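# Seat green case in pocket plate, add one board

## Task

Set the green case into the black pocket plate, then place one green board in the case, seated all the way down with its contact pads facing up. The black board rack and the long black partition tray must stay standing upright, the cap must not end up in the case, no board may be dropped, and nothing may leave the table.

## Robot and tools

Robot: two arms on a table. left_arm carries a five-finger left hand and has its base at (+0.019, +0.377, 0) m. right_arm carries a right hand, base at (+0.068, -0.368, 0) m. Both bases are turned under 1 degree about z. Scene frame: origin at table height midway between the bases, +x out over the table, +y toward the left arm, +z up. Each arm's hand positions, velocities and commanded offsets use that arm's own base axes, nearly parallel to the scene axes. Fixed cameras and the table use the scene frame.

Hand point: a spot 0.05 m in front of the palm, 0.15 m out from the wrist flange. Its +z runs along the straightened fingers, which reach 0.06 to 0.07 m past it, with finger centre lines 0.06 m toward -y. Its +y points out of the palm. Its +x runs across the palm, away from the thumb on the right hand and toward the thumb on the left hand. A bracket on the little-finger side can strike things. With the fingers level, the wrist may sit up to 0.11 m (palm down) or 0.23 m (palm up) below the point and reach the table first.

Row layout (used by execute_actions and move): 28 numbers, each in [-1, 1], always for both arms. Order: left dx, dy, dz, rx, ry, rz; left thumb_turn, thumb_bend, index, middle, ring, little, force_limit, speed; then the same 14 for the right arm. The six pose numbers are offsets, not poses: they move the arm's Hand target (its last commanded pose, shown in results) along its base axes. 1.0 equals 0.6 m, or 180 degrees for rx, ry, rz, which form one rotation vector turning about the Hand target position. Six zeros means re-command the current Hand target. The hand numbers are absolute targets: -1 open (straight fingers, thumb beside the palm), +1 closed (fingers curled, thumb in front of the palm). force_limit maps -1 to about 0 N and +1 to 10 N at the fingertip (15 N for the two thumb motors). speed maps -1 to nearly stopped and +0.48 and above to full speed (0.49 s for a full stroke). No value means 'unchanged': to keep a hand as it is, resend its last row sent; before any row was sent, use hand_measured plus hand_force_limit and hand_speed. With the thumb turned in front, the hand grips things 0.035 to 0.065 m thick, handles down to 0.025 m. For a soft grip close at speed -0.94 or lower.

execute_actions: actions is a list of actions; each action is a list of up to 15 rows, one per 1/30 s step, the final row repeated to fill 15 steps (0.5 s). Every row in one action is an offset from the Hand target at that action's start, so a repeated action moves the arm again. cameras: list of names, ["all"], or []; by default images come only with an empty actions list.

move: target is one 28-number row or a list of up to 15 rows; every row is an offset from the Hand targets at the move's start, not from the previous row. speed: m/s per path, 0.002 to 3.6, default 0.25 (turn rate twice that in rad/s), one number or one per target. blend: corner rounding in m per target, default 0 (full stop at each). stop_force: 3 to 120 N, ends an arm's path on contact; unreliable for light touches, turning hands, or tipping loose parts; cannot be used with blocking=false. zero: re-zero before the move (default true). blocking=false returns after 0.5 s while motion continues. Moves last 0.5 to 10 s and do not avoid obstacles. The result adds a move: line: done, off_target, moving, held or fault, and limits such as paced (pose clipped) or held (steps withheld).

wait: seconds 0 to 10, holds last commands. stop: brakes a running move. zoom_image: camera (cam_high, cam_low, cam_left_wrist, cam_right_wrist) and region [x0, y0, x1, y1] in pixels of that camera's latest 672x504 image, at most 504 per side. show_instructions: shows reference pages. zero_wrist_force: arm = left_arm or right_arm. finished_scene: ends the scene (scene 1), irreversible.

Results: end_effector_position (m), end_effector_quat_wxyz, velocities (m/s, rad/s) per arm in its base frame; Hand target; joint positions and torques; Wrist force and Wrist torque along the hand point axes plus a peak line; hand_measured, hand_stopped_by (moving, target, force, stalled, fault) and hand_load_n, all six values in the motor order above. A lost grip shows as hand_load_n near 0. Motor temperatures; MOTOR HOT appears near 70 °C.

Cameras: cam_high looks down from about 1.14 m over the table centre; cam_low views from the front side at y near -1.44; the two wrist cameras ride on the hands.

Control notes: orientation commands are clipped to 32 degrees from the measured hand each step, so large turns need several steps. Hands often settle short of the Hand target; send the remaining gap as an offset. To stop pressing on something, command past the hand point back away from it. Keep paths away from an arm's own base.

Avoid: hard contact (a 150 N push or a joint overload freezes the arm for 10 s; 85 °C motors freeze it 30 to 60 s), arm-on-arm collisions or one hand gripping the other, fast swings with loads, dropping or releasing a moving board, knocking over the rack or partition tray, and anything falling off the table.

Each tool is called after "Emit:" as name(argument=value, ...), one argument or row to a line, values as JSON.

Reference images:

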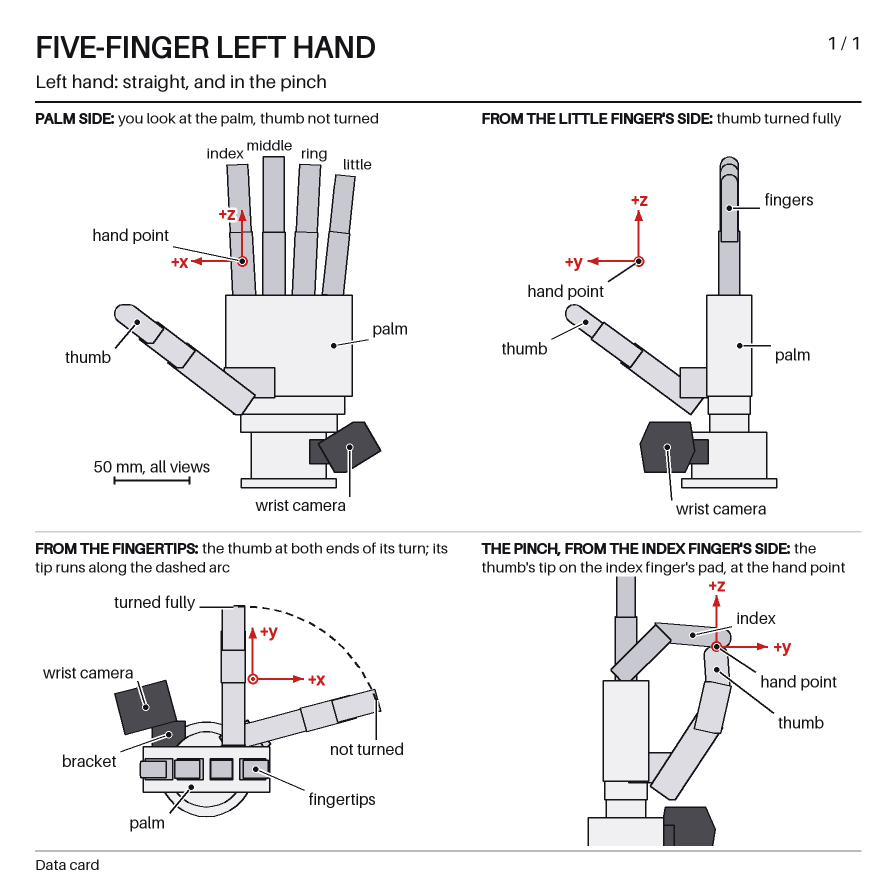

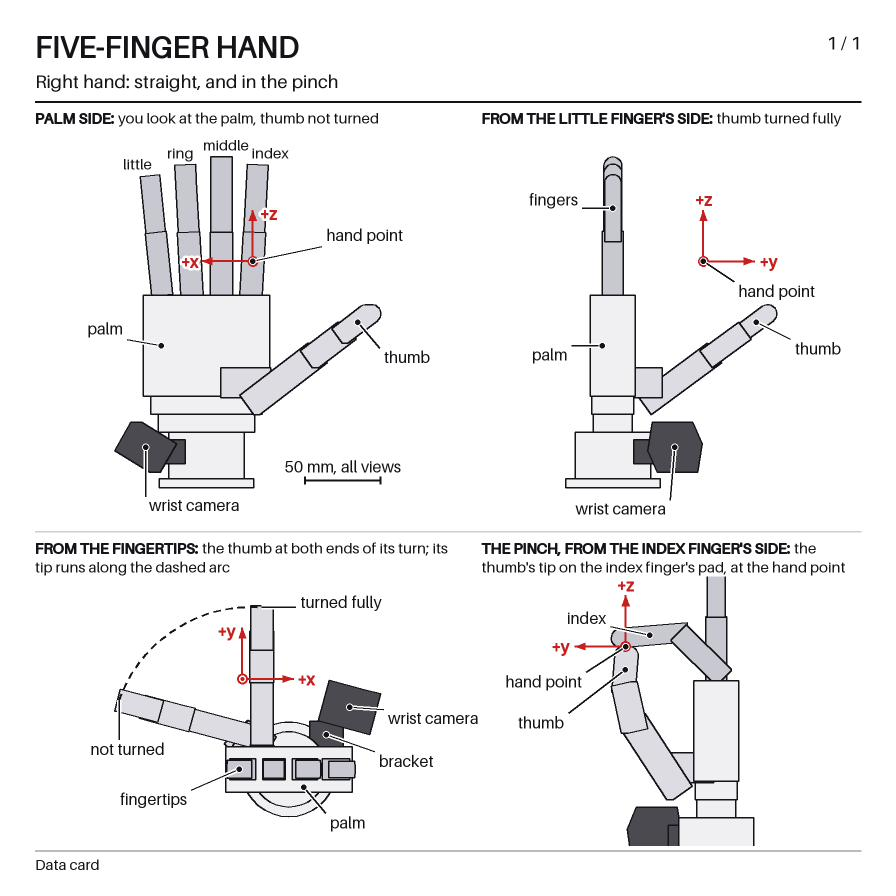

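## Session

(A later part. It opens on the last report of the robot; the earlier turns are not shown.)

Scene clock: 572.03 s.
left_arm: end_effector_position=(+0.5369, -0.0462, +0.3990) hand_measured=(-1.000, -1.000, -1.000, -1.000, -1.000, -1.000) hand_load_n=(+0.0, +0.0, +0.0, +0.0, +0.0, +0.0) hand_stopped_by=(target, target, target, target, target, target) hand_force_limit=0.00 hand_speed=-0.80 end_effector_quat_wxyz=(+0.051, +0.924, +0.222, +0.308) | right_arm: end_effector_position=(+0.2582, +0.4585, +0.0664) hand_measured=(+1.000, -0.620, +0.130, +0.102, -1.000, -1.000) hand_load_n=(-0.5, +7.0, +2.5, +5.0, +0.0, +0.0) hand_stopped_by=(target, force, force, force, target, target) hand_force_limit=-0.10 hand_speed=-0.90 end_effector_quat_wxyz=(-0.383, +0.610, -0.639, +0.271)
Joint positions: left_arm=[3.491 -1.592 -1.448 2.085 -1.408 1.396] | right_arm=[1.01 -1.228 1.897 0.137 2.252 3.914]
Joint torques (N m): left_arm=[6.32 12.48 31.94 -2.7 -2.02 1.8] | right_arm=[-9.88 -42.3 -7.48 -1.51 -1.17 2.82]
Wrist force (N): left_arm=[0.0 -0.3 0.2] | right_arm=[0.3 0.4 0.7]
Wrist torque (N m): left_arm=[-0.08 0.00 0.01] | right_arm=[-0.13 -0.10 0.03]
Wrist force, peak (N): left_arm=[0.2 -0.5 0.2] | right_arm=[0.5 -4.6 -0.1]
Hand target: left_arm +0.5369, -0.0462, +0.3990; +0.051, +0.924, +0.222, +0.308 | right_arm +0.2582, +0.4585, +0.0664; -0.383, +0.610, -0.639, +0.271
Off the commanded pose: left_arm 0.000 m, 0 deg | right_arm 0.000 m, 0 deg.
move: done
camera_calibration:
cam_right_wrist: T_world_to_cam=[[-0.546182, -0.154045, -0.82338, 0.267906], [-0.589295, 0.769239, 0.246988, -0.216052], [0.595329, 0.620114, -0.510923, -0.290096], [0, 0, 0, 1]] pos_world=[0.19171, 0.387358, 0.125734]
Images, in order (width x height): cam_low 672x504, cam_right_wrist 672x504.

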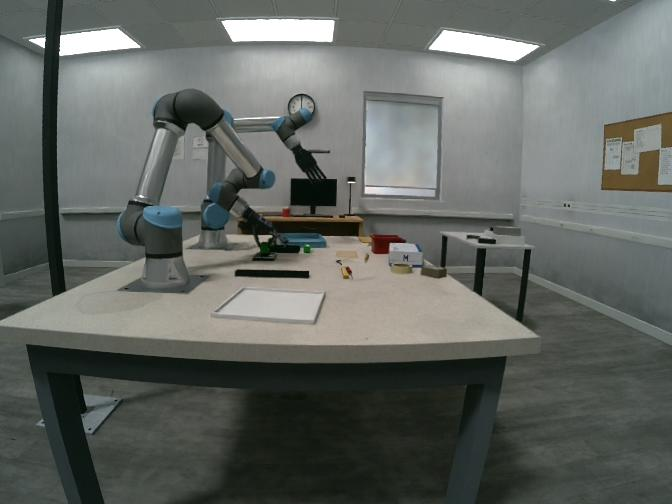

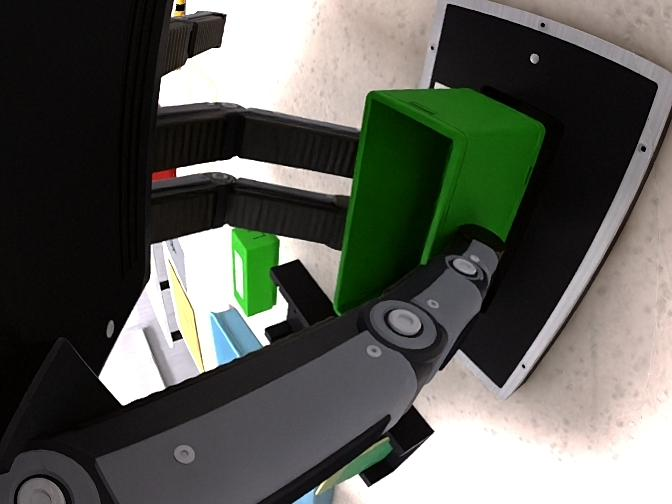

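Emit:
move(
  target=[0,0,0,0,0,0,-1,-1,-1,-1,-1,-1,0,-0.8,0.005,-0.0027,-0.0067,0,0.025,0,1,-0.15,0.4,0.4,-1,-1,-0.1,-0.9],
  speed=0.05,
  cameras=["cam_right_wrist","cam_low"],
)

Emit:
zoom_image(
  camera="cam_right_wrist",
  region=[430, 50, 590, 210],
)

Emit:
zoom_image(
  camera="cam_right_wrist",
  region=[450, 200, 570, 320],
)

Emit:
zoom_image(
  camera="cam_low",
  region=[245, 220, 285, 265],
)

Scene clock: 610.37 s.
left_arm: end_effector_position=(+0.5369, -0.0462, +0.3990) hand_measured=(-1.000, -1.000, -1.000, -1.000, -1.000, -1.000) hand_load_n=(+0.0, +0.0, +0.0, +0.0, +0.0, -0.5) hand_stopped_by=(target, target, target, target, target, target) hand_force_limit=0.00 hand_speed=-0.80 end_effector_quat_wxyz=(+0.051, +0.924, +0.222, +0.308) | right_arm: end_effector_position=(+0.2612, +0.4569, +0.0624) hand_measured=(+1.000, -0.620, +0.130, +0.102, -1.000, -1.000) hand_load_n=(-0.5, +7.0, +2.5, +4.5, +0.0, +0.0) hand_stopped_by=(target, force, force, force, target, target) hand_force_limit=-0.10 hand_speed=-0.90 end_effector_quat_wxyz=(-0.357, +0.620, -0.653, +0.247)
Joint positions: left_arm=[3.491 -1.592 -1.448 2.085 -1.408 1.396] | right_arm=[0.968 -1.223 1.874 0.208 2.176 3.93]
Joint torques (N m): left_arm=[5.79 13.42 31.53 -2.62 -2.14 1.65] | right_arm=[-9.1 -17.11 -26.7 4.01 -1.25 2.6]
Wrist force (N): left_arm=[0.1 -0.1 0.0] | right_arm=[0.1 0.6 0.8]
Wrist torque (N m): left_arm=[-0.03 -0.02 0.01] | right_arm=[-0.09 -0.07 0.01]
Wrist force, peak (N): left_arm=[0.0 -0.5 0.2] | right_arm=[-0.2 0.4 1.3]
Hand target: left_arm +0.5369, -0.0462, +0.3990; +0.051, +0.924, +0.222, +0.308 | right_arm +0.2612, +0.4569, +0.0624; -0.357, +0.620, -0.653, +0.247
Off the commanded pose: left_arm 0.000 m, 0 deg | right_arm 0.000 m, 0 deg.
move: done
camera_calibration:
cam_right_wrist: T_world_to_cam=[[-0.608768, -0.153731, -0.778311, 0.279365], [-0.568235, 0.769109, 0.29254, -0.220429], [0.553634, 0.620353, -0.555564, -0.27932], [0, 0, 0, 1]] pos_world=[0.199454, 0.385758, 0.126738]
Images, in order (width x height): cam_low 672x504, cam_right_wrist 672x504.

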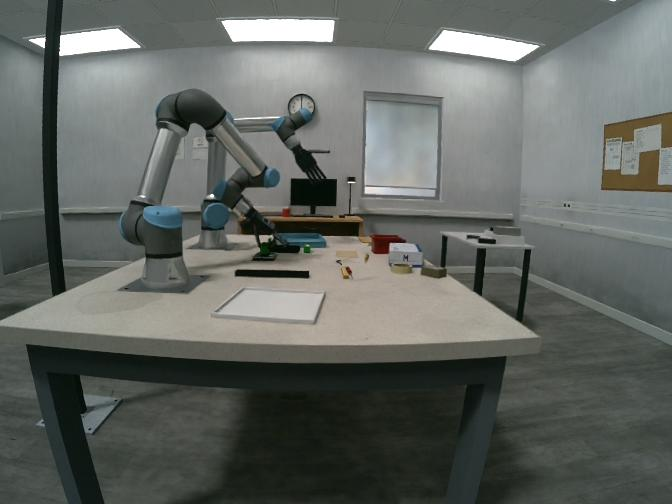

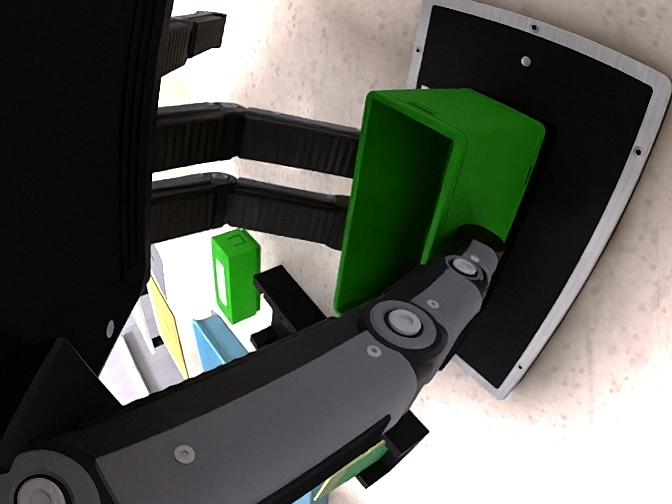

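Scaled by 3.150 from the camera's 672x504 image, which has a finer 960x720 frame.

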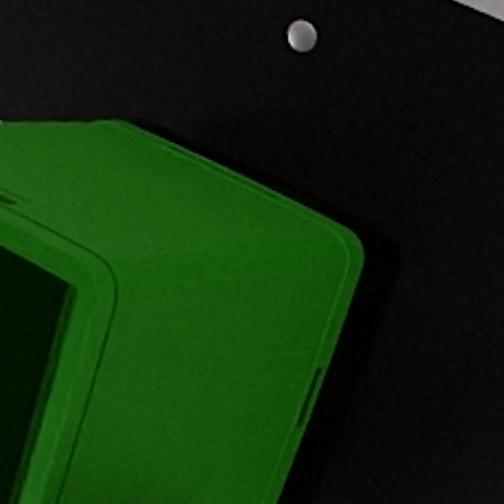

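Scaled by 4.200 from the camera's 672x504 image, which has a finer 960x720 frame.

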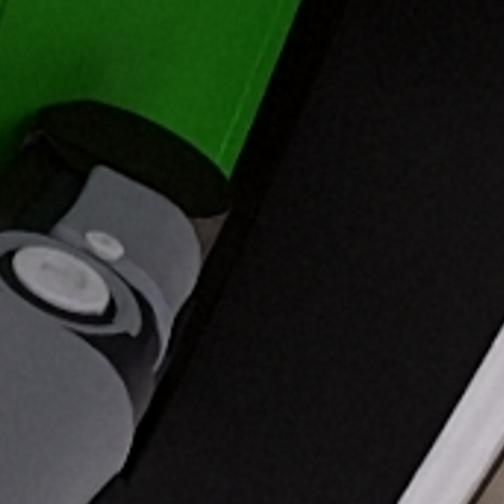

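Scaled by 11.200.

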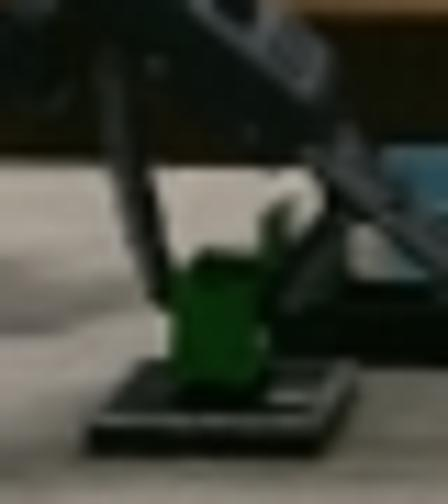

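Emit:
move(
  target=[0,0,0,0,0,0,-1,-1,-1,-1,-1,-1,0,-0.8,0,0.0008,-0.03,0,0,0,1,-0.15,0.4,0.4,-1,-1,-0.1,-0.9],
  speed=0.015,
  stop_force=3,
  cameras=["cam_right_wrist","cam_low"],
)

Emit:
zoom_image(
  camera="cam_right_wrist",
  region=[430, 50, 590, 210],
)

Emit:
zoom_image(
  camera="cam_right_wrist",
  region=[450, 200, 570, 320],
)

Emit:
zoom_image(
  camera="cam_low",
  region=[245, 220, 285, 265],
)

Scene clock: 628.17 s.
left_arm: end_effector_position=(+0.5369, -0.0462, +0.3990) hand_measured=(-1.000, -1.000, -1.000, -1.000, -1.000, -1.000) hand_load_n=(+0.0, +0.0, +0.0, +0.0, +0.0, +0.0) hand_stopped_by=(target, target, target, target, target, target) hand_force_limit=0.00 hand_speed=-0.80 end_effector_quat_wxyz=(+0.051, +0.924, +0.222, +0.308) | right_arm: end_effector_position=(+0.2612, +0.4571, +0.0546) hand_measured=(+1.000, -0.620, +0.130, +0.102, -1.000, -1.000) hand_load_n=(+0.5, +7.5, +2.5, +4.5, +0.0, +0.0) hand_stopped_by=(target, force, force, force, target, target) hand_force_limit=-0.10 hand_speed=-0.90 end_effector_quat_wxyz=(-0.357, +0.620, -0.653, +0.247)
Joint positions: left_arm=[3.491 -1.592 -1.448 2.085 -1.408 1.396] | right_arm=[0.968 -1.211 1.881 0.189 2.176 3.931]
Joint torques (N m): left_arm=[6.04 12.62 31.46 -2.69 -2.07 1.64] | right_arm=[-9.17 -42.06 -26.61 3.8 -1.16 0.83]
Wrist force (N): left_arm=[0.0 -0.2 0.3] | right_arm=[-0.1 -0.7 0.8]
Wrist torque (N m): left_arm=[-0.06 0.00 0.01] | right_arm=[-0.15 -0.02 -0.04]
Wrist force, peak (N): left_arm=[0.0 -0.5 0.0] | right_arm=[-1.3 -2.7 -1.0]
Hand target: left_arm +0.5369, -0.0462, +0.3990; +0.051, +0.924, +0.222, +0.308 | right_arm +0.2612, +0.4570, +0.0546; -0.357, +0.620, -0.653, +0.247 (not the last commanded pose)
Off the commanded pose: left_arm 0.000 m, 0 deg | right_arm 0.010 m, 0 deg.
move: contact (right_arm)
camera_calibration:
cam_right_wrist: T_world_to_cam=[[-0.609052, -0.153725, -0.77809, 0.273335], [-0.568125, 0.769111, 0.29275, -0.218262], [0.553434, 0.620353, -0.555764, -0.283825], [0, 0, 0, 1]] pos_world=[0.199553, 0.385958, 0.118836]
Images, in order (width x height): cam_low 672x504, cam_right_wrist 672x504.

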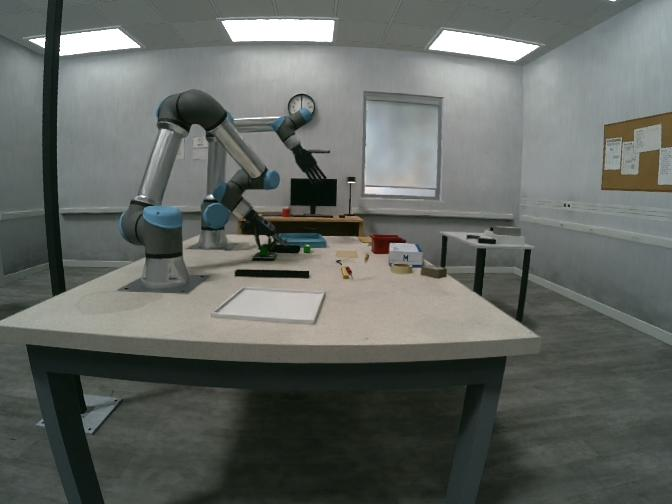

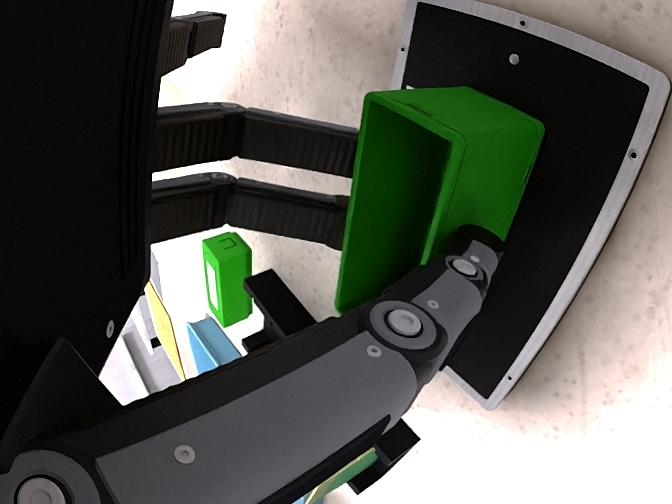

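Scaled by 3.150 from the camera's 672x504 image, which has a finer 960x720 frame.

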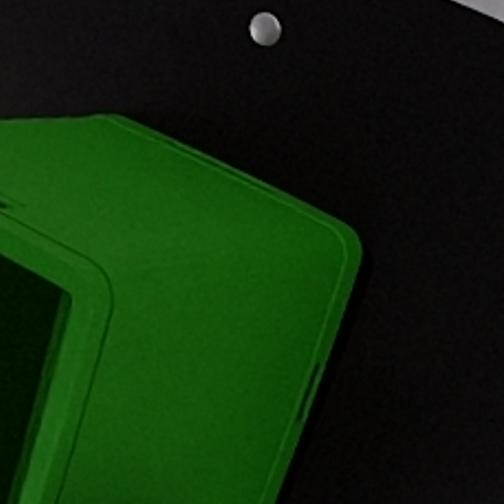

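Scaled by 4.200 from the camera's 672x504 image, which has a finer 960x720 frame.

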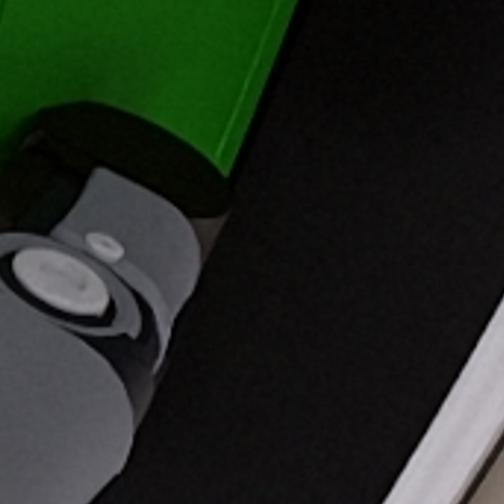

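Scaled by 11.200.

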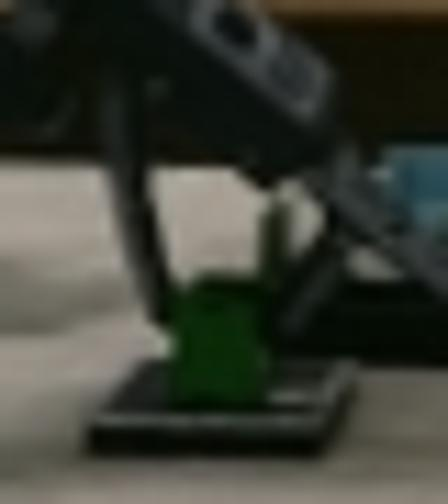

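Emit:
move(
  target=[
    [0,0,0,0,0,0,-1,-1,-1,-1,-1,-1,0,-0.8,0,0,0.0017,0,0,0,1,-0.15,0.4,0.4,-1,-1,-0.1,-0.9],
    [0,0,0,0,0,0,-1,-1,-1,-1,-1,-1,0,-0.8,-0.001,0,0.0017,0,0,0,1,-0.15,0.4,0.4,-1,-1,-0.1,-0.9],
  ],
  speed=0.02,
)

Emit:
move(
  target=[0,0,0,0,0,0,-1,-1,-1,-1,-1,-1,0,-0.8,0,0,-0.02,0,0,0,1,-0.15,0.4,0.4,-1,-1,-0.1,-0.9],
  speed=0.01,
  stop_force=3,
  cameras=["cam_right_wrist"],
)

Emit:
zoom_image(
  camera="cam_right_wrist",
  region=[430, 50, 590, 210],
)

Scene clock: 651.40 s.
left_arm: end_effector_position=(+0.5369, -0.0462, +0.3990) hand_measured=(-1.000, -1.000, -1.000, -1.000, -1.000, -1.000) hand_load_n=(+0.0, +0.0, +0.0, +0.0, +0.0, +0.0) hand_stopped_by=(target, target, target, target, target, target) hand_force_limit=0.00 hand_speed=-0.80 end_effector_quat_wxyz=(+0.051, +0.924, +0.222, +0.308) | right_arm: end_effector_position=(+0.2609, +0.4571, +0.0556) hand_measured=(+1.000, -0.620, +0.130, +0.102, -1.000, -1.000) hand_load_n=(-0.5, +7.0, +2.0, +5.0, +0.0, +0.0) hand_stopped_by=(target, force, force, force, target, target) hand_force_limit=-0.10 hand_speed=-0.90 end_effector_quat_wxyz=(-0.357, +0.620, -0.653, +0.247)
Joint positions: left_arm=[3.491 -1.592 -1.448 2.085 -1.408 1.396] | right_arm=[0.969 -1.212 1.88 0.191 2.176 3.931]
Joint torques (N m): left_arm=[5.74 12.72 31.69 -2.66 -2.02 1.5] | right_arm=[12.99 -41.95 -12.14 3.69 2.45 2.87]
Wrist force (N): left_arm=[-0.2 -0.3 0.1] | right_arm=[0.1 0.4 0.7]
Wrist torque (N m): left_arm=[-0.07 0.01 0.00] | right_arm=[-0.12 -0.08 0.01]
Wrist force, peak (N): left_arm=[0.0 -0.5 0.2] | right_arm=[-0.2 -0.9 0.8]
Hand target: left_arm +0.5369, -0.0462, +0.3990; +0.051, +0.924, +0.222, +0.308 | right_arm +0.2606, +0.4570, +0.0556; -0.357, +0.620, -0.653, +0.247
Off the commanded pose: left_arm 0.000 m, 0 deg | right_arm 0.000 m, 0 deg.
move: done

Scene clock: 652.80 s.
left_arm: end_effector_position=(+0.5369, -0.0462, +0.3990) hand_measured=(-1.000, -1.000, -1.000, -1.000, -1.000, -1.000) hand_load_n=(+0.0, +0.0, +0.0, +0.0, +0.0, +0.0) hand_stopped_by=(target, target, target, target, target, target) hand_force_limit=0.00 hand_speed=-0.80 end_effector_quat_wxyz=(+0.051, +0.924, +0.222, +0.308) | right_arm: end_effector_position=(+0.2606, +0.4571, +0.0546) hand_measured=(+1.000, -0.620, +0.130, +0.102, -1.000, -1.000) hand_load_n=(+0.0, +7.0, +2.0, +4.5, +0.0, +0.0) hand_stopped_by=(target, force, force, force, target, target) hand_force_limit=-0.10 hand_speed=-0.90 end_effector_quat_wxyz=(-0.357, +0.620, -0.653, +0.247)
Joint positions: left_arm=[3.491 -1.592 -1.448 2.085 -1.408 1.396] | right_arm=[0.969 -1.211 1.881 0.189 2.176 3.932]
Joint torques (N m): left_arm=[5.55 12.16 31.7 -2.64 -2.11 1.59] | right_arm=[6.26 -40.5 -25.11 3.85 -1.36 0.53]
Wrist force (N): left_arm=[-0.2 -0.3 0.0] | right_arm=[-0.5 -2.4 -0.8]
Wrist torque (N m): left_arm=[-0.06 0.02 0.00] | right_arm=[-0.25 -0.05 -0.03]
Wrist force, peak (N): left_arm=[0.2 -0.4 0.2] | right_arm=[-1.3 -6.0 -3.3]
Hand target: left_arm +0.5369, -0.0462, +0.3990; +0.051, +0.924, +0.222, +0.308 | right_arm +0.2607, +0.4571, +0.0546; -0.357, +0.620, -0.653, +0.247 (not the last commanded pose)
Off the commanded pose: left_arm 0.000 m, 0 deg | right_arm 0.011 m, 0 deg.
move: contact (right_arm)
camera_calibration:
cam_right_wrist: T_world_to_cam=[[-0.608968, -0.153522, -0.778196, 0.272948], [-0.568122, 0.769074, 0.292854, -0.218545], [0.553531, 0.620449, -0.55556, -0.283629], [0, 0, 0, 1]] pos_world=[0.199053, 0.385958, 0.118836]
Images, in order (width x height): cam_right_wrist 672x504.

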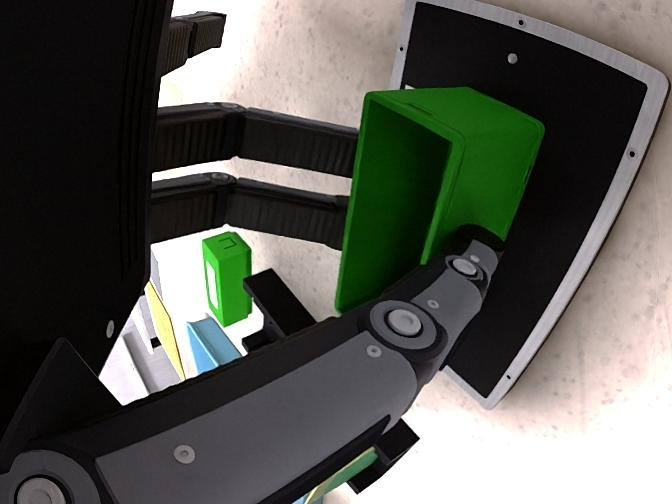

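Scaled by 3.150 from the camera's 672x504 image, which has a finer 960x720 frame.

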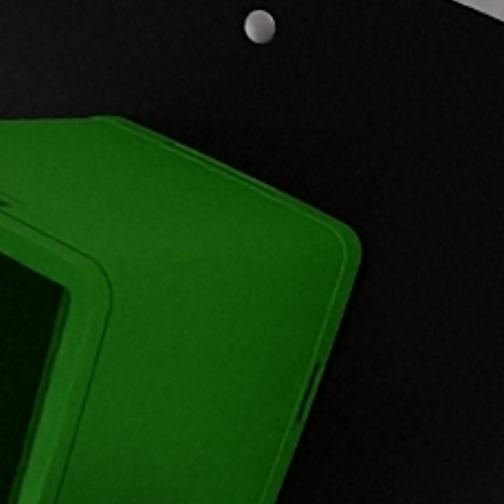

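Emit:
move(
  target=[
    [0,0,0,0,0,0,-1,-1,-1,-1,-1,-1,0,-0.8,0,0,0.0017,0,0,0,1,-0.15,0.4,0.4,-1,-1,-0.1,-0.9],
    [0,0,0,0,0,0,-1,-1,-1,-1,-1,-1,0,-0.8,0.0003,0.002,0.0017,0,0,0,1,-0.15,0.4,0.4,-1,-1,-0.1,-0.9],
  ],
  speed=0.02,
)

Emit:
move(
  target=[0,0,0,0,0,0,-1,-1,-1,-1,-1,-1,0,-0.8,0,0,-0.02,0,0,0,1,-0.15,0.4,0.4,-1,-1,-0.1,-0.9],
  speed=0.01,
  stop_force=3,
  cameras=["cam_right_wrist"],
)

Emit:
zoom_image(
  camera="cam_right_wrist",
  region=[430, 50, 590, 210],
)

Scene clock: 666.43 s.
left_arm: end_effector_position=(+0.5369, -0.0462, +0.3990) hand_measured=(-1.000, -1.000, -1.000, -1.000, -1.000, -1.000) hand_load_n=(+0.0, +0.0, +0.0, +0.0, +0.0, +0.0) hand_stopped_by=(target, target, target, target, target, target) hand_force_limit=0.00 hand_speed=-0.80 end_effector_quat_wxyz=(+0.051, +0.924, +0.222, +0.308) | right_arm: end_effector_position=(+0.2609, +0.4581, +0.0556) hand_measured=(+1.000, -0.620, +0.130, +0.102, -1.000, -1.000) hand_load_n=(-0.5, +7.0, +2.0, +5.0, +0.0, +0.0) hand_stopped_by=(target, force, force, force, target, target) hand_force_limit=-0.10 hand_speed=-0.90 end_effector_quat_wxyz=(-0.357, +0.620, -0.653, +0.247)
Joint positions: left_arm=[3.491 -1.592 -1.448 2.085 -1.408 1.396] | right_arm=[0.97 -1.21 1.877 0.193 2.177 3.933]
Joint torques (N m): left_arm=[5.81 13.17 31.48 -2.51 -2.1 1.53] | right_arm=[13.7 -19.14 -27.4 4.35 2.12 2.58]
Wrist force (N): left_arm=[-0.2 -0.2 -0.1] | right_arm=[0.2 0.3 0.9]
Wrist torque (N m): left_arm=[-0.05 0.03 0.00] | right_arm=[-0.15 -0.11 0.01]
Wrist force, peak (N): left_arm=[0.1 -0.5 0.1] | right_arm=[-0.6 -2.5 -1.1]
Hand target: left_arm +0.5369, -0.0462, +0.3990; +0.051, +0.924, +0.222, +0.308 | right_arm +0.2608, +0.4583, +0.0556; -0.357, +0.620, -0.653, +0.247
Off the commanded pose: left_arm 0.000 m, 0 deg | right_arm 0.000 m, 0 deg.
move: done

Scene clock: 667.90 s.
left_arm: end_effector_position=(+0.5369, -0.0462, +0.3990) hand_measured=(-1.000, -1.000, -1.000, -1.000, -1.000, -1.000) hand_load_n=(+0.0, +0.0, +0.0, +0.0, +0.0, +0.5) hand_stopped_by=(target, target, target, target, target, target) hand_force_limit=0.00 hand_speed=-0.80 end_effector_quat_wxyz=(+0.051, +0.924, +0.222, +0.308) | right_arm: end_effector_position=(+0.2609, +0.4583, +0.0538) hand_measured=(+1.000, -0.620, +0.130, +0.102, -1.000, -1.000) hand_load_n=(-1.0, +6.5, +2.0, +5.5, +0.0, +0.0) hand_stopped_by=(target, force, force, force, target, target) hand_force_limit=-0.10 hand_speed=-0.90 end_effector_quat_wxyz=(-0.357, +0.620, -0.653, +0.247)
Joint positions: left_arm=[3.491 -1.592 -1.448 2.085 -1.408 1.396] | right_arm=[0.97 -1.207 1.878 0.189 2.177 3.933]
Joint torques (N m): left_arm=[5.81 13.84 32.04 -2.58 -2.09 1.46] | right_arm=[11.34 -41.56 -26.4 3.66 -1.33 1.47]
Wrist force (N): left_arm=[-0.1 -0.1 0.1] | right_arm=[0.2 -1.3 -0.6]
Wrist torque (N m): left_arm=[-0.04 0.01 0.00] | right_arm=[-0.21 -0.10 0.03]
Wrist force, peak (N): left_arm=[0.2 -0.4 0.0] | right_arm=[0.1 -5.8 -1.7]
Hand target: left_arm +0.5369, -0.0462, +0.3990; +0.051, +0.924, +0.222, +0.308 | right_arm +0.2609, +0.4583, +0.0538; -0.357, +0.620, -0.653, +0.247 (not the last commanded pose)
Off the commanded pose: left_arm 0.000 m, 0 deg | right_arm 0.010 m, 0 deg.
move: contact (right_arm)
camera_calibration:
cam_right_wrist: T_world_to_cam=[[-0.608927, -0.153387, -0.778255, 0.272578], [-0.568068, 0.7691, 0.292888, -0.219145], [0.553631, 0.620449, -0.55546, -0.28496], [0, 0, 0, 1]] pos_world=[0.199253, 0.387158, 0.118036]
Images, in order (width x height): cam_right_wrist 672x504.

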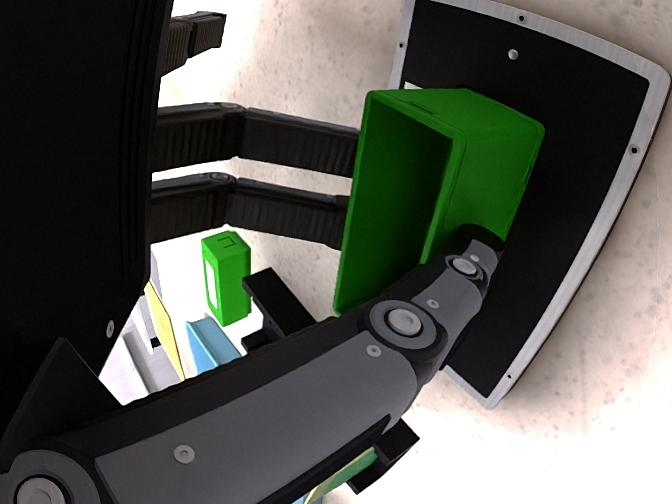

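Scaled by 3.150 from the camera's 672x504 image, which has a finer 960x720 frame.

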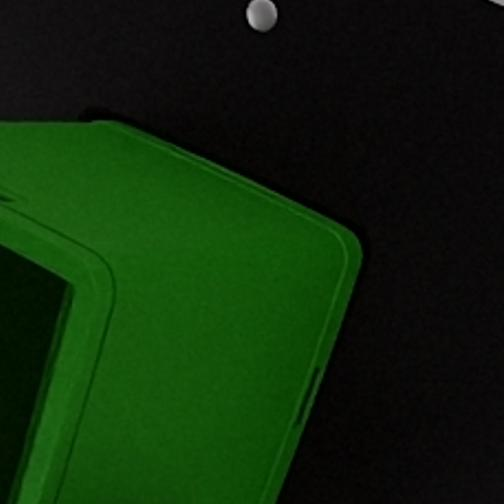

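Emit:
zoom_image(
  camera="cam_right_wrist",
  region=[445, 75, 495, 125],
)

Emit:
zoom_image(
  camera="cam_right_wrist",
  region=[505, 100, 565, 160],
)

Emit:
zoom_image(
  camera="cam_right_wrist",
  region=[470, 190, 530, 250],
)

Scaled by 10.080 from the camera's 672x504 image, which has a finer 960x720 frame.

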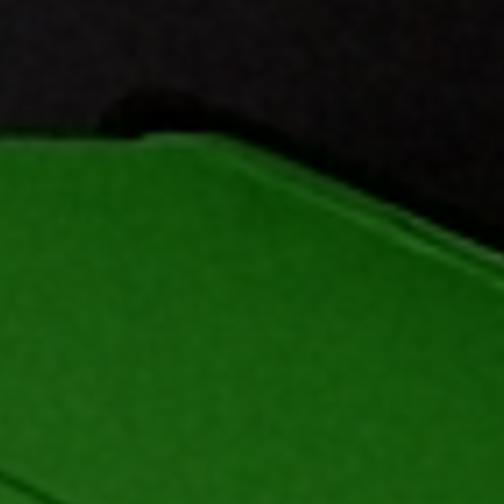

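Scaled by 8.400 from the camera's 672x504 image, which has a finer 960x720 frame.

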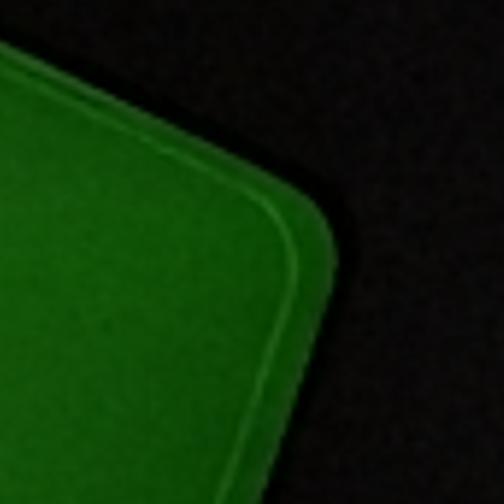

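Scaled by 8.400 from the camera's 672x504 image, which has a finer 960x720 frame.

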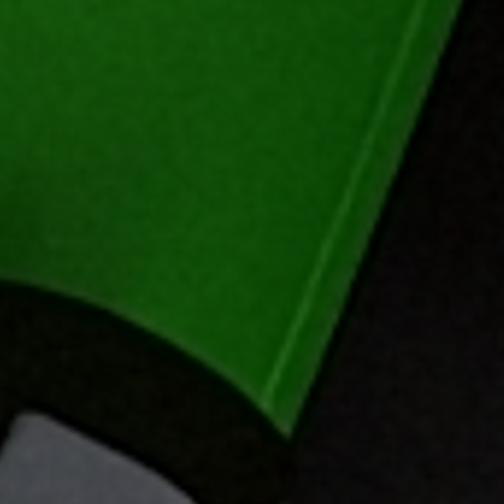

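Emit:
move(
  target=[
    [0,0,0,0,0,0,-1,-1,-1,-1,-1,-1,0,-0.8,0,0,0.0025,0,0,0,1,-0.15,0.4,0.4,-1,-1,-0.1,-0.9],
    [0,0,0,0,0,0,-1,-1,-1,-1,-1,-1,0,-0.8,0.0015,-0.001,0.0025,0,0,-0.0061,1,-0.15,0.4,0.4,-1,-1,-0.1,-0.9],
  ],
  speed=0.02,
)

Emit:
move(
  target=[0,0,0,0,0,0,-1,-1,-1,-1,-1,-1,0,-0.8,0,0,-0.02,0,0,0,1,-0.15,0.4,0.4,-1,-1,-0.1,-0.9],
  speed=0.01,
  stop_force=3,
  cameras=["cam_right_wrist"],
)

Emit:
zoom_image(
  camera="cam_right_wrist",
  region=[430, 50, 590, 210],
)

Emit:
zoom_image(
  camera="cam_right_wrist",
  region=[470, 190, 530, 250],
)

Scene clock: 689.00 s.
left_arm: end_effector_position=(+0.5369, -0.0462, +0.3990) hand_measured=(-1.000, -1.000, -1.000, -1.000, -1.000, -1.000) hand_load_n=(+0.0, +0.0, -0.5, +0.0, +0.0, +0.0) hand_stopped_by=(target, target, target, target, target, target) hand_force_limit=0.00 hand_speed=-0.80 end_effector_quat_wxyz=(+0.051, +0.924, +0.222, +0.308) | right_arm: end_effector_position=(+0.2618, +0.4577, +0.0553) hand_measured=(+1.000, -0.620, +0.130, +0.102, -1.000, -1.000) hand_load_n=(+0.0, +7.0, +2.5, +5.0, +0.0, +0.0) hand_stopped_by=(target, force, force, force, target, target) hand_force_limit=-0.10 hand_speed=-0.90 end_effector_quat_wxyz=(-0.355, +0.614, -0.659, +0.250)
Joint positions: left_arm=[3.491 -1.592 -1.448 2.085 -1.408 1.396] | right_arm=[0.975 -1.202 1.869 0.205 2.192 3.954]
Joint torques (N m): left_arm=[5.18 12.72 32 -2.39 -2.06 1.43] | right_arm=[12.94 -18.68 -26.48 3.87 2.27 2.79]
Wrist force (N): left_arm=[0.0 -0.2 0.2] | right_arm=[0.0 0.5 0.7]
Wrist torque (N m): left_arm=[-0.05 0.00 0.01] | right_arm=[-0.10 -0.06 0.02]
Wrist force, peak (N): left_arm=[-0.1 -0.5 0.3] | right_arm=[0.0 -1.9 -0.6]
Hand target: left_arm +0.5369, -0.0462, +0.3990; +0.051, +0.924, +0.222, +0.308 | right_arm +0.2618, +0.4577, +0.0553; -0.355, +0.614, -0.659, +0.250
Off the commanded pose: left_arm 0.000 m, 0 deg | right_arm 0.000 m, 0 deg.
move: done

Scene clock: 690.67 s.
left_arm: end_effector_position=(+0.5369, -0.0462, +0.3990) hand_measured=(-1.000, -1.000, -1.000, -1.000, -1.000, -1.000) hand_load_n=(+0.0, +0.0, +0.0, +0.0, +0.0, +0.0) hand_stopped_by=(target, target, target, target, target, target) hand_force_limit=0.00 hand_speed=-0.80 end_effector_quat_wxyz=(+0.051, +0.924, +0.222, +0.308) | right_arm: end_effector_position=(+0.2618, +0.4577, +0.0513) hand_measured=(+1.000, -0.620, +0.130, +0.102, -1.000, -1.000) hand_load_n=(+0.5, +7.0, +2.0, +4.5, +0.0, +0.0) hand_stopped_by=(target, force, force, force, target, target) hand_force_limit=-0.10 hand_speed=-0.90 end_effector_quat_wxyz=(-0.355, +0.614, -0.659, +0.250)
Joint positions: left_arm=[3.491 -1.592 -1.448 2.085 -1.408 1.396] | right_arm=[0.975 -1.196 1.872 0.195 2.192 3.955]
Joint torques (N m): left_arm=[5.85 12.63 31.25 -2.53 -2.15 1.47] | right_arm=[10.78 -41.81 -27.5 3.82 1.96 2.44]
Wrist force (N): left_arm=[0.4 -0.2 0.0] | right_arm=[-0.4 -1.2 0.1]
Wrist torque (N m): left_arm=[-0.05 -0.06 0.03] | right_arm=[-0.16 0.01 -0.06]
Wrist force, peak (N): left_arm=[0.4 -0.2 0.0] | right_arm=[-1.7 -2.0 -0.9]
Hand target: left_arm +0.5369, -0.0462, +0.3990; +0.051, +0.924, +0.222, +0.308 | right_arm +0.2618, +0.4577, +0.0513; -0.355, +0.614, -0.659, +0.250 (not the last commanded pose)
Off the commanded pose: left_arm 0.000 m, 0 deg | right_arm 0.008 m, 0 deg.
move: contact (right_arm)
camera_calibration:
cam_right_wrist: T_world_to_cam=[[-0.611773, -0.141718, -0.778235, 0.266499], [-0.553272, 0.779798, 0.292926, -0.226241], [0.565353, 0.60978, -0.555468, -0.284688], [0, 0, 0, 1]] pos_world=[0.198814, 0.387786, 0.115536]
Images, in order (width x height): cam_right_wrist 672x504.

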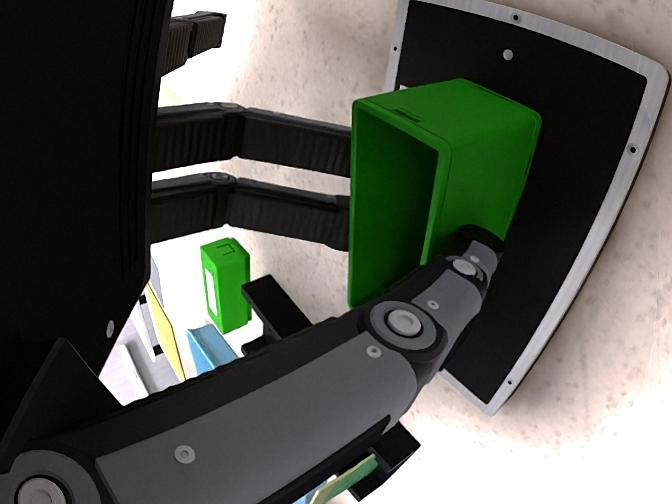

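Scaled by 3.150 from the camera's 672x504 image, which has a finer 960x720 frame.

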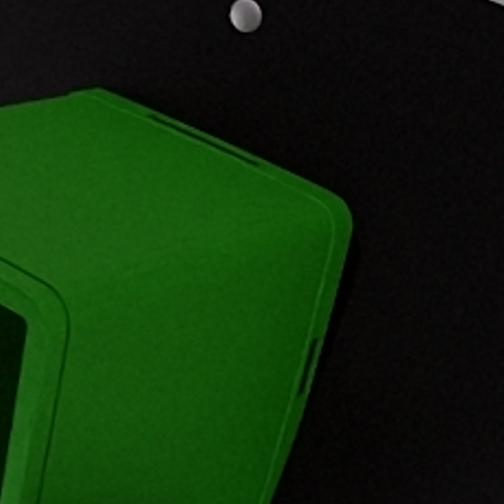

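Scaled by 8.400 from the camera's 672x504 image, which has a finer 960x720 frame.

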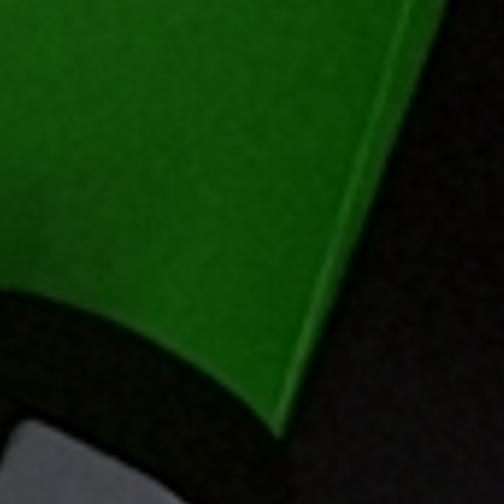

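Emit:
move(
  target=[
    [0,0,0,0,0,0,-1,-1,-1,-1,-1,-1,0,-0.8,0,0,0.02,0,0,0,1,-0.15,0.4,0.4,-1,-1,-0.1,-0.9],
    [0,0,0,0,0,0,-1,-1,-1,-1,-1,-1,0,-0.8,-0.0015,-0.0047,0.02,0.045,0,0,1,-0.15,0.4,0.4,-1,-1,-0.1,-0.9],
  ],
  speed=0.05,
)

Emit:
move(
  target=[0,0,0,0,0,0,-1,-1,-1,-1,-1,-1,0,-0.8,0,0,-0.03,0,0,0,1,-0.15,0.4,0.4,-1,-1,-0.1,-0.9],
  speed=0.008,
  stop_force=3,
  cameras=["cam_right_wrist","cam_low"],
)

Emit:
zoom_image(
  camera="cam_right_wrist",
  region=[430, 50, 590, 210],
)

Emit:
zoom_image(
  camera="cam_right_wrist",
  region=[505, 100, 565, 160],
)

Emit:
zoom_image(
  camera="cam_right_wrist",
  region=[470, 190, 530, 250],
)

Scene clock: 716.27 s.
left_arm: end_effector_position=(+0.5369, -0.0462, +0.3990) hand_measured=(-1.000, -1.000, -1.000, -1.000, -1.000, -1.000) hand_load_n=(+0.0, +0.0, +0.0, +0.0, +0.0, +0.0) hand_stopped_by=(target, target, target, target, target, target) hand_force_limit=0.00 hand_speed=-0.80 end_effector_quat_wxyz=(+0.051, +0.924, +0.222, +0.308) | right_arm: end_effector_position=(+0.2609, +0.4549, +0.0633) hand_measured=(+1.000, -0.620, +0.130, +0.102, -1.000, -1.000) hand_load_n=(+0.0, +7.0, +2.0, +5.0, +0.0, -0.5) hand_stopped_by=(target, force, force, force, target, target) hand_force_limit=-0.10 hand_speed=-0.90 end_effector_quat_wxyz=(+0.397, -0.587, +0.675, -0.203)
Joint positions: left_arm=[3.491 -1.592 -1.448 2.085 -1.408 1.396] | right_arm=[0.93 -1.282 1.971 0.084 2.102 3.982]
Joint torques (N m): left_arm=[4.55 12.47 31.81 -2.41 -2.25 1.36] | right_arm=[-9.65 -38.03 -6.2 -1.51 -1.26 2.88]
Wrist force (N): left_arm=[0.0 -0.4 0.4] | right_arm=[0.3 0.6 0.8]
Wrist torque (N m): left_arm=[-0.10 0.00 0.02] | right_arm=[-0.08 -0.10 0.10]
Wrist force, peak (N): left_arm=[0.0 -0.4 0.4] | right_arm=[-0.2 0.1 1.5]
Hand target: left_arm +0.5369, -0.0462, +0.3990; +0.051, +0.924, +0.222, +0.308 | right_arm +0.2609, +0.4549, +0.0633; +0.398, -0.587, +0.675, -0.203
Off the commanded pose: left_arm 0.000 m, 0 deg | right_arm 0.000 m, 0 deg.
move: done

Scene clock: 718.57 s.
left_arm: end_effector_position=(+0.5369, -0.0462, +0.3990) hand_measured=(-1.000, -1.000, -1.000, -1.000, -1.000, -1.000) hand_load_n=(+0.0, +0.0, +0.0, +0.0, +0.0, +0.0) hand_stopped_by=(target, target, target, target, target, target) hand_force_limit=0.00 hand_speed=-0.80 end_effector_quat_wxyz=(+0.051, +0.924, +0.222, +0.308) | right_arm: end_effector_position=(+0.2609, +0.4549, +0.0553) hand_measured=(+1.000, -0.620, +0.130, +0.102, -1.000, -1.000) hand_load_n=(+1.0, +6.5, +2.5, +5.5, +0.0, +0.0) hand_stopped_by=(target, force, force, force, target, target) hand_force_limit=-0.10 hand_speed=-0.90 end_effector_quat_wxyz=(+0.398, -0.587, +0.675, -0.203)
Joint positions: left_arm=[3.491 -1.592 -1.448 2.085 -1.408 1.396] | right_arm=[0.93 -1.269 1.979 0.062 2.102 3.982]
Joint torques (N m): left_arm=[5.43 12.35 31.64 -2.45 -2.12 1.28] | right_arm=[-10.69 -37.77 -24.02 4.13 -0.43 1.34]
Wrist force (N): left_arm=[0.0 -0.1 0.1] | right_arm=[-3.0 -1.1 0.3]
Wrist torque (N m): left_arm=[-0.04 0.00 0.00] | right_arm=[-0.15 -0.06 0.13]
Wrist force, peak (N): left_arm=[-0.2 -0.4 0.1] | right_arm=[-5.2 -3.6 -0.1]
Hand target: left_arm +0.5369, -0.0462, +0.3990; +0.051, +0.924, +0.222, +0.308 | right_arm +0.2609, +0.4549, +0.0553; +0.398, -0.587, +0.675, -0.203 (not the last commanded pose)
Off the commanded pose: left_arm 0.000 m, 0 deg | right_arm 0.010 m, 0 deg.
move: contact (right_arm)
camera_calibration:
cam_right_wrist: T_world_to_cam=[[-0.611751, -0.0305332, -0.790461, 0.218771], [-0.553197, 0.730789, 0.3999, -0.209359], [0.56545, 0.68192, -0.463952, -0.318148], [0, 0, 0, 1]] pos_world=[0.197913, 0.376629, 0.109047]
Images, in order (width x height): cam_low 672x504, cam_right_wrist 672x504.

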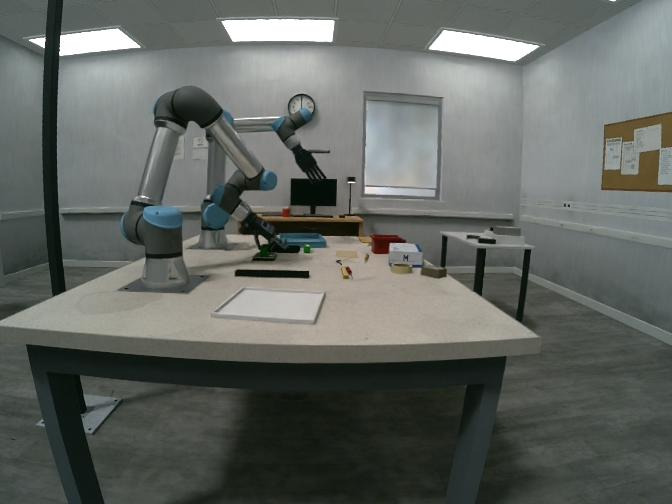

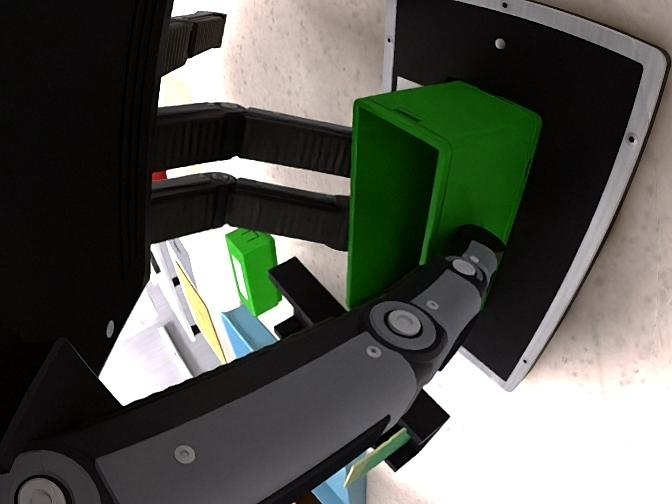

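Scaled by 3.150 from the camera's 672x504 image, which has a finer 960x720 frame.

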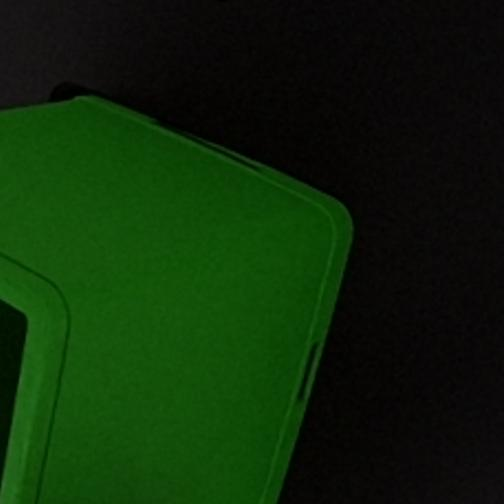

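Scaled by 8.400 from the camera's 672x504 image, which has a finer 960x720 frame.

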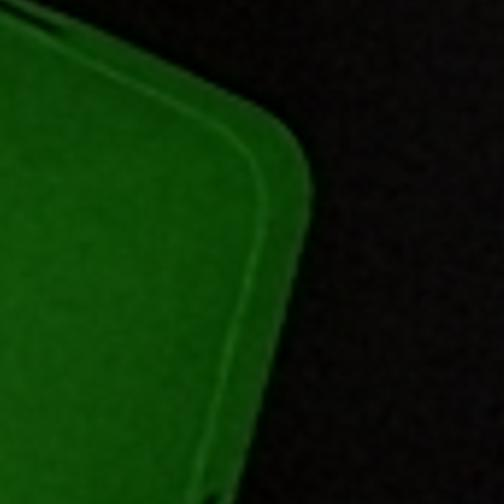

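Scaled by 8.400 from the camera's 672x504 image, which has a finer 960x720 frame.

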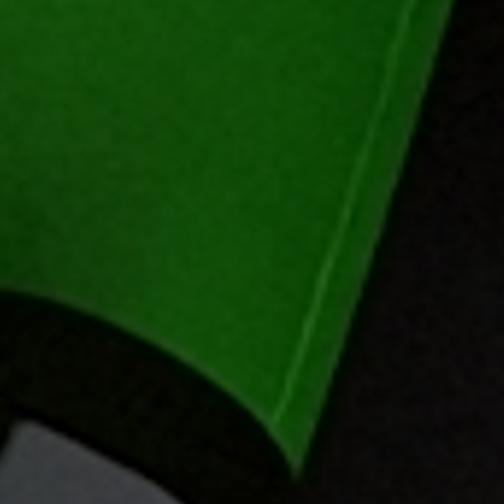

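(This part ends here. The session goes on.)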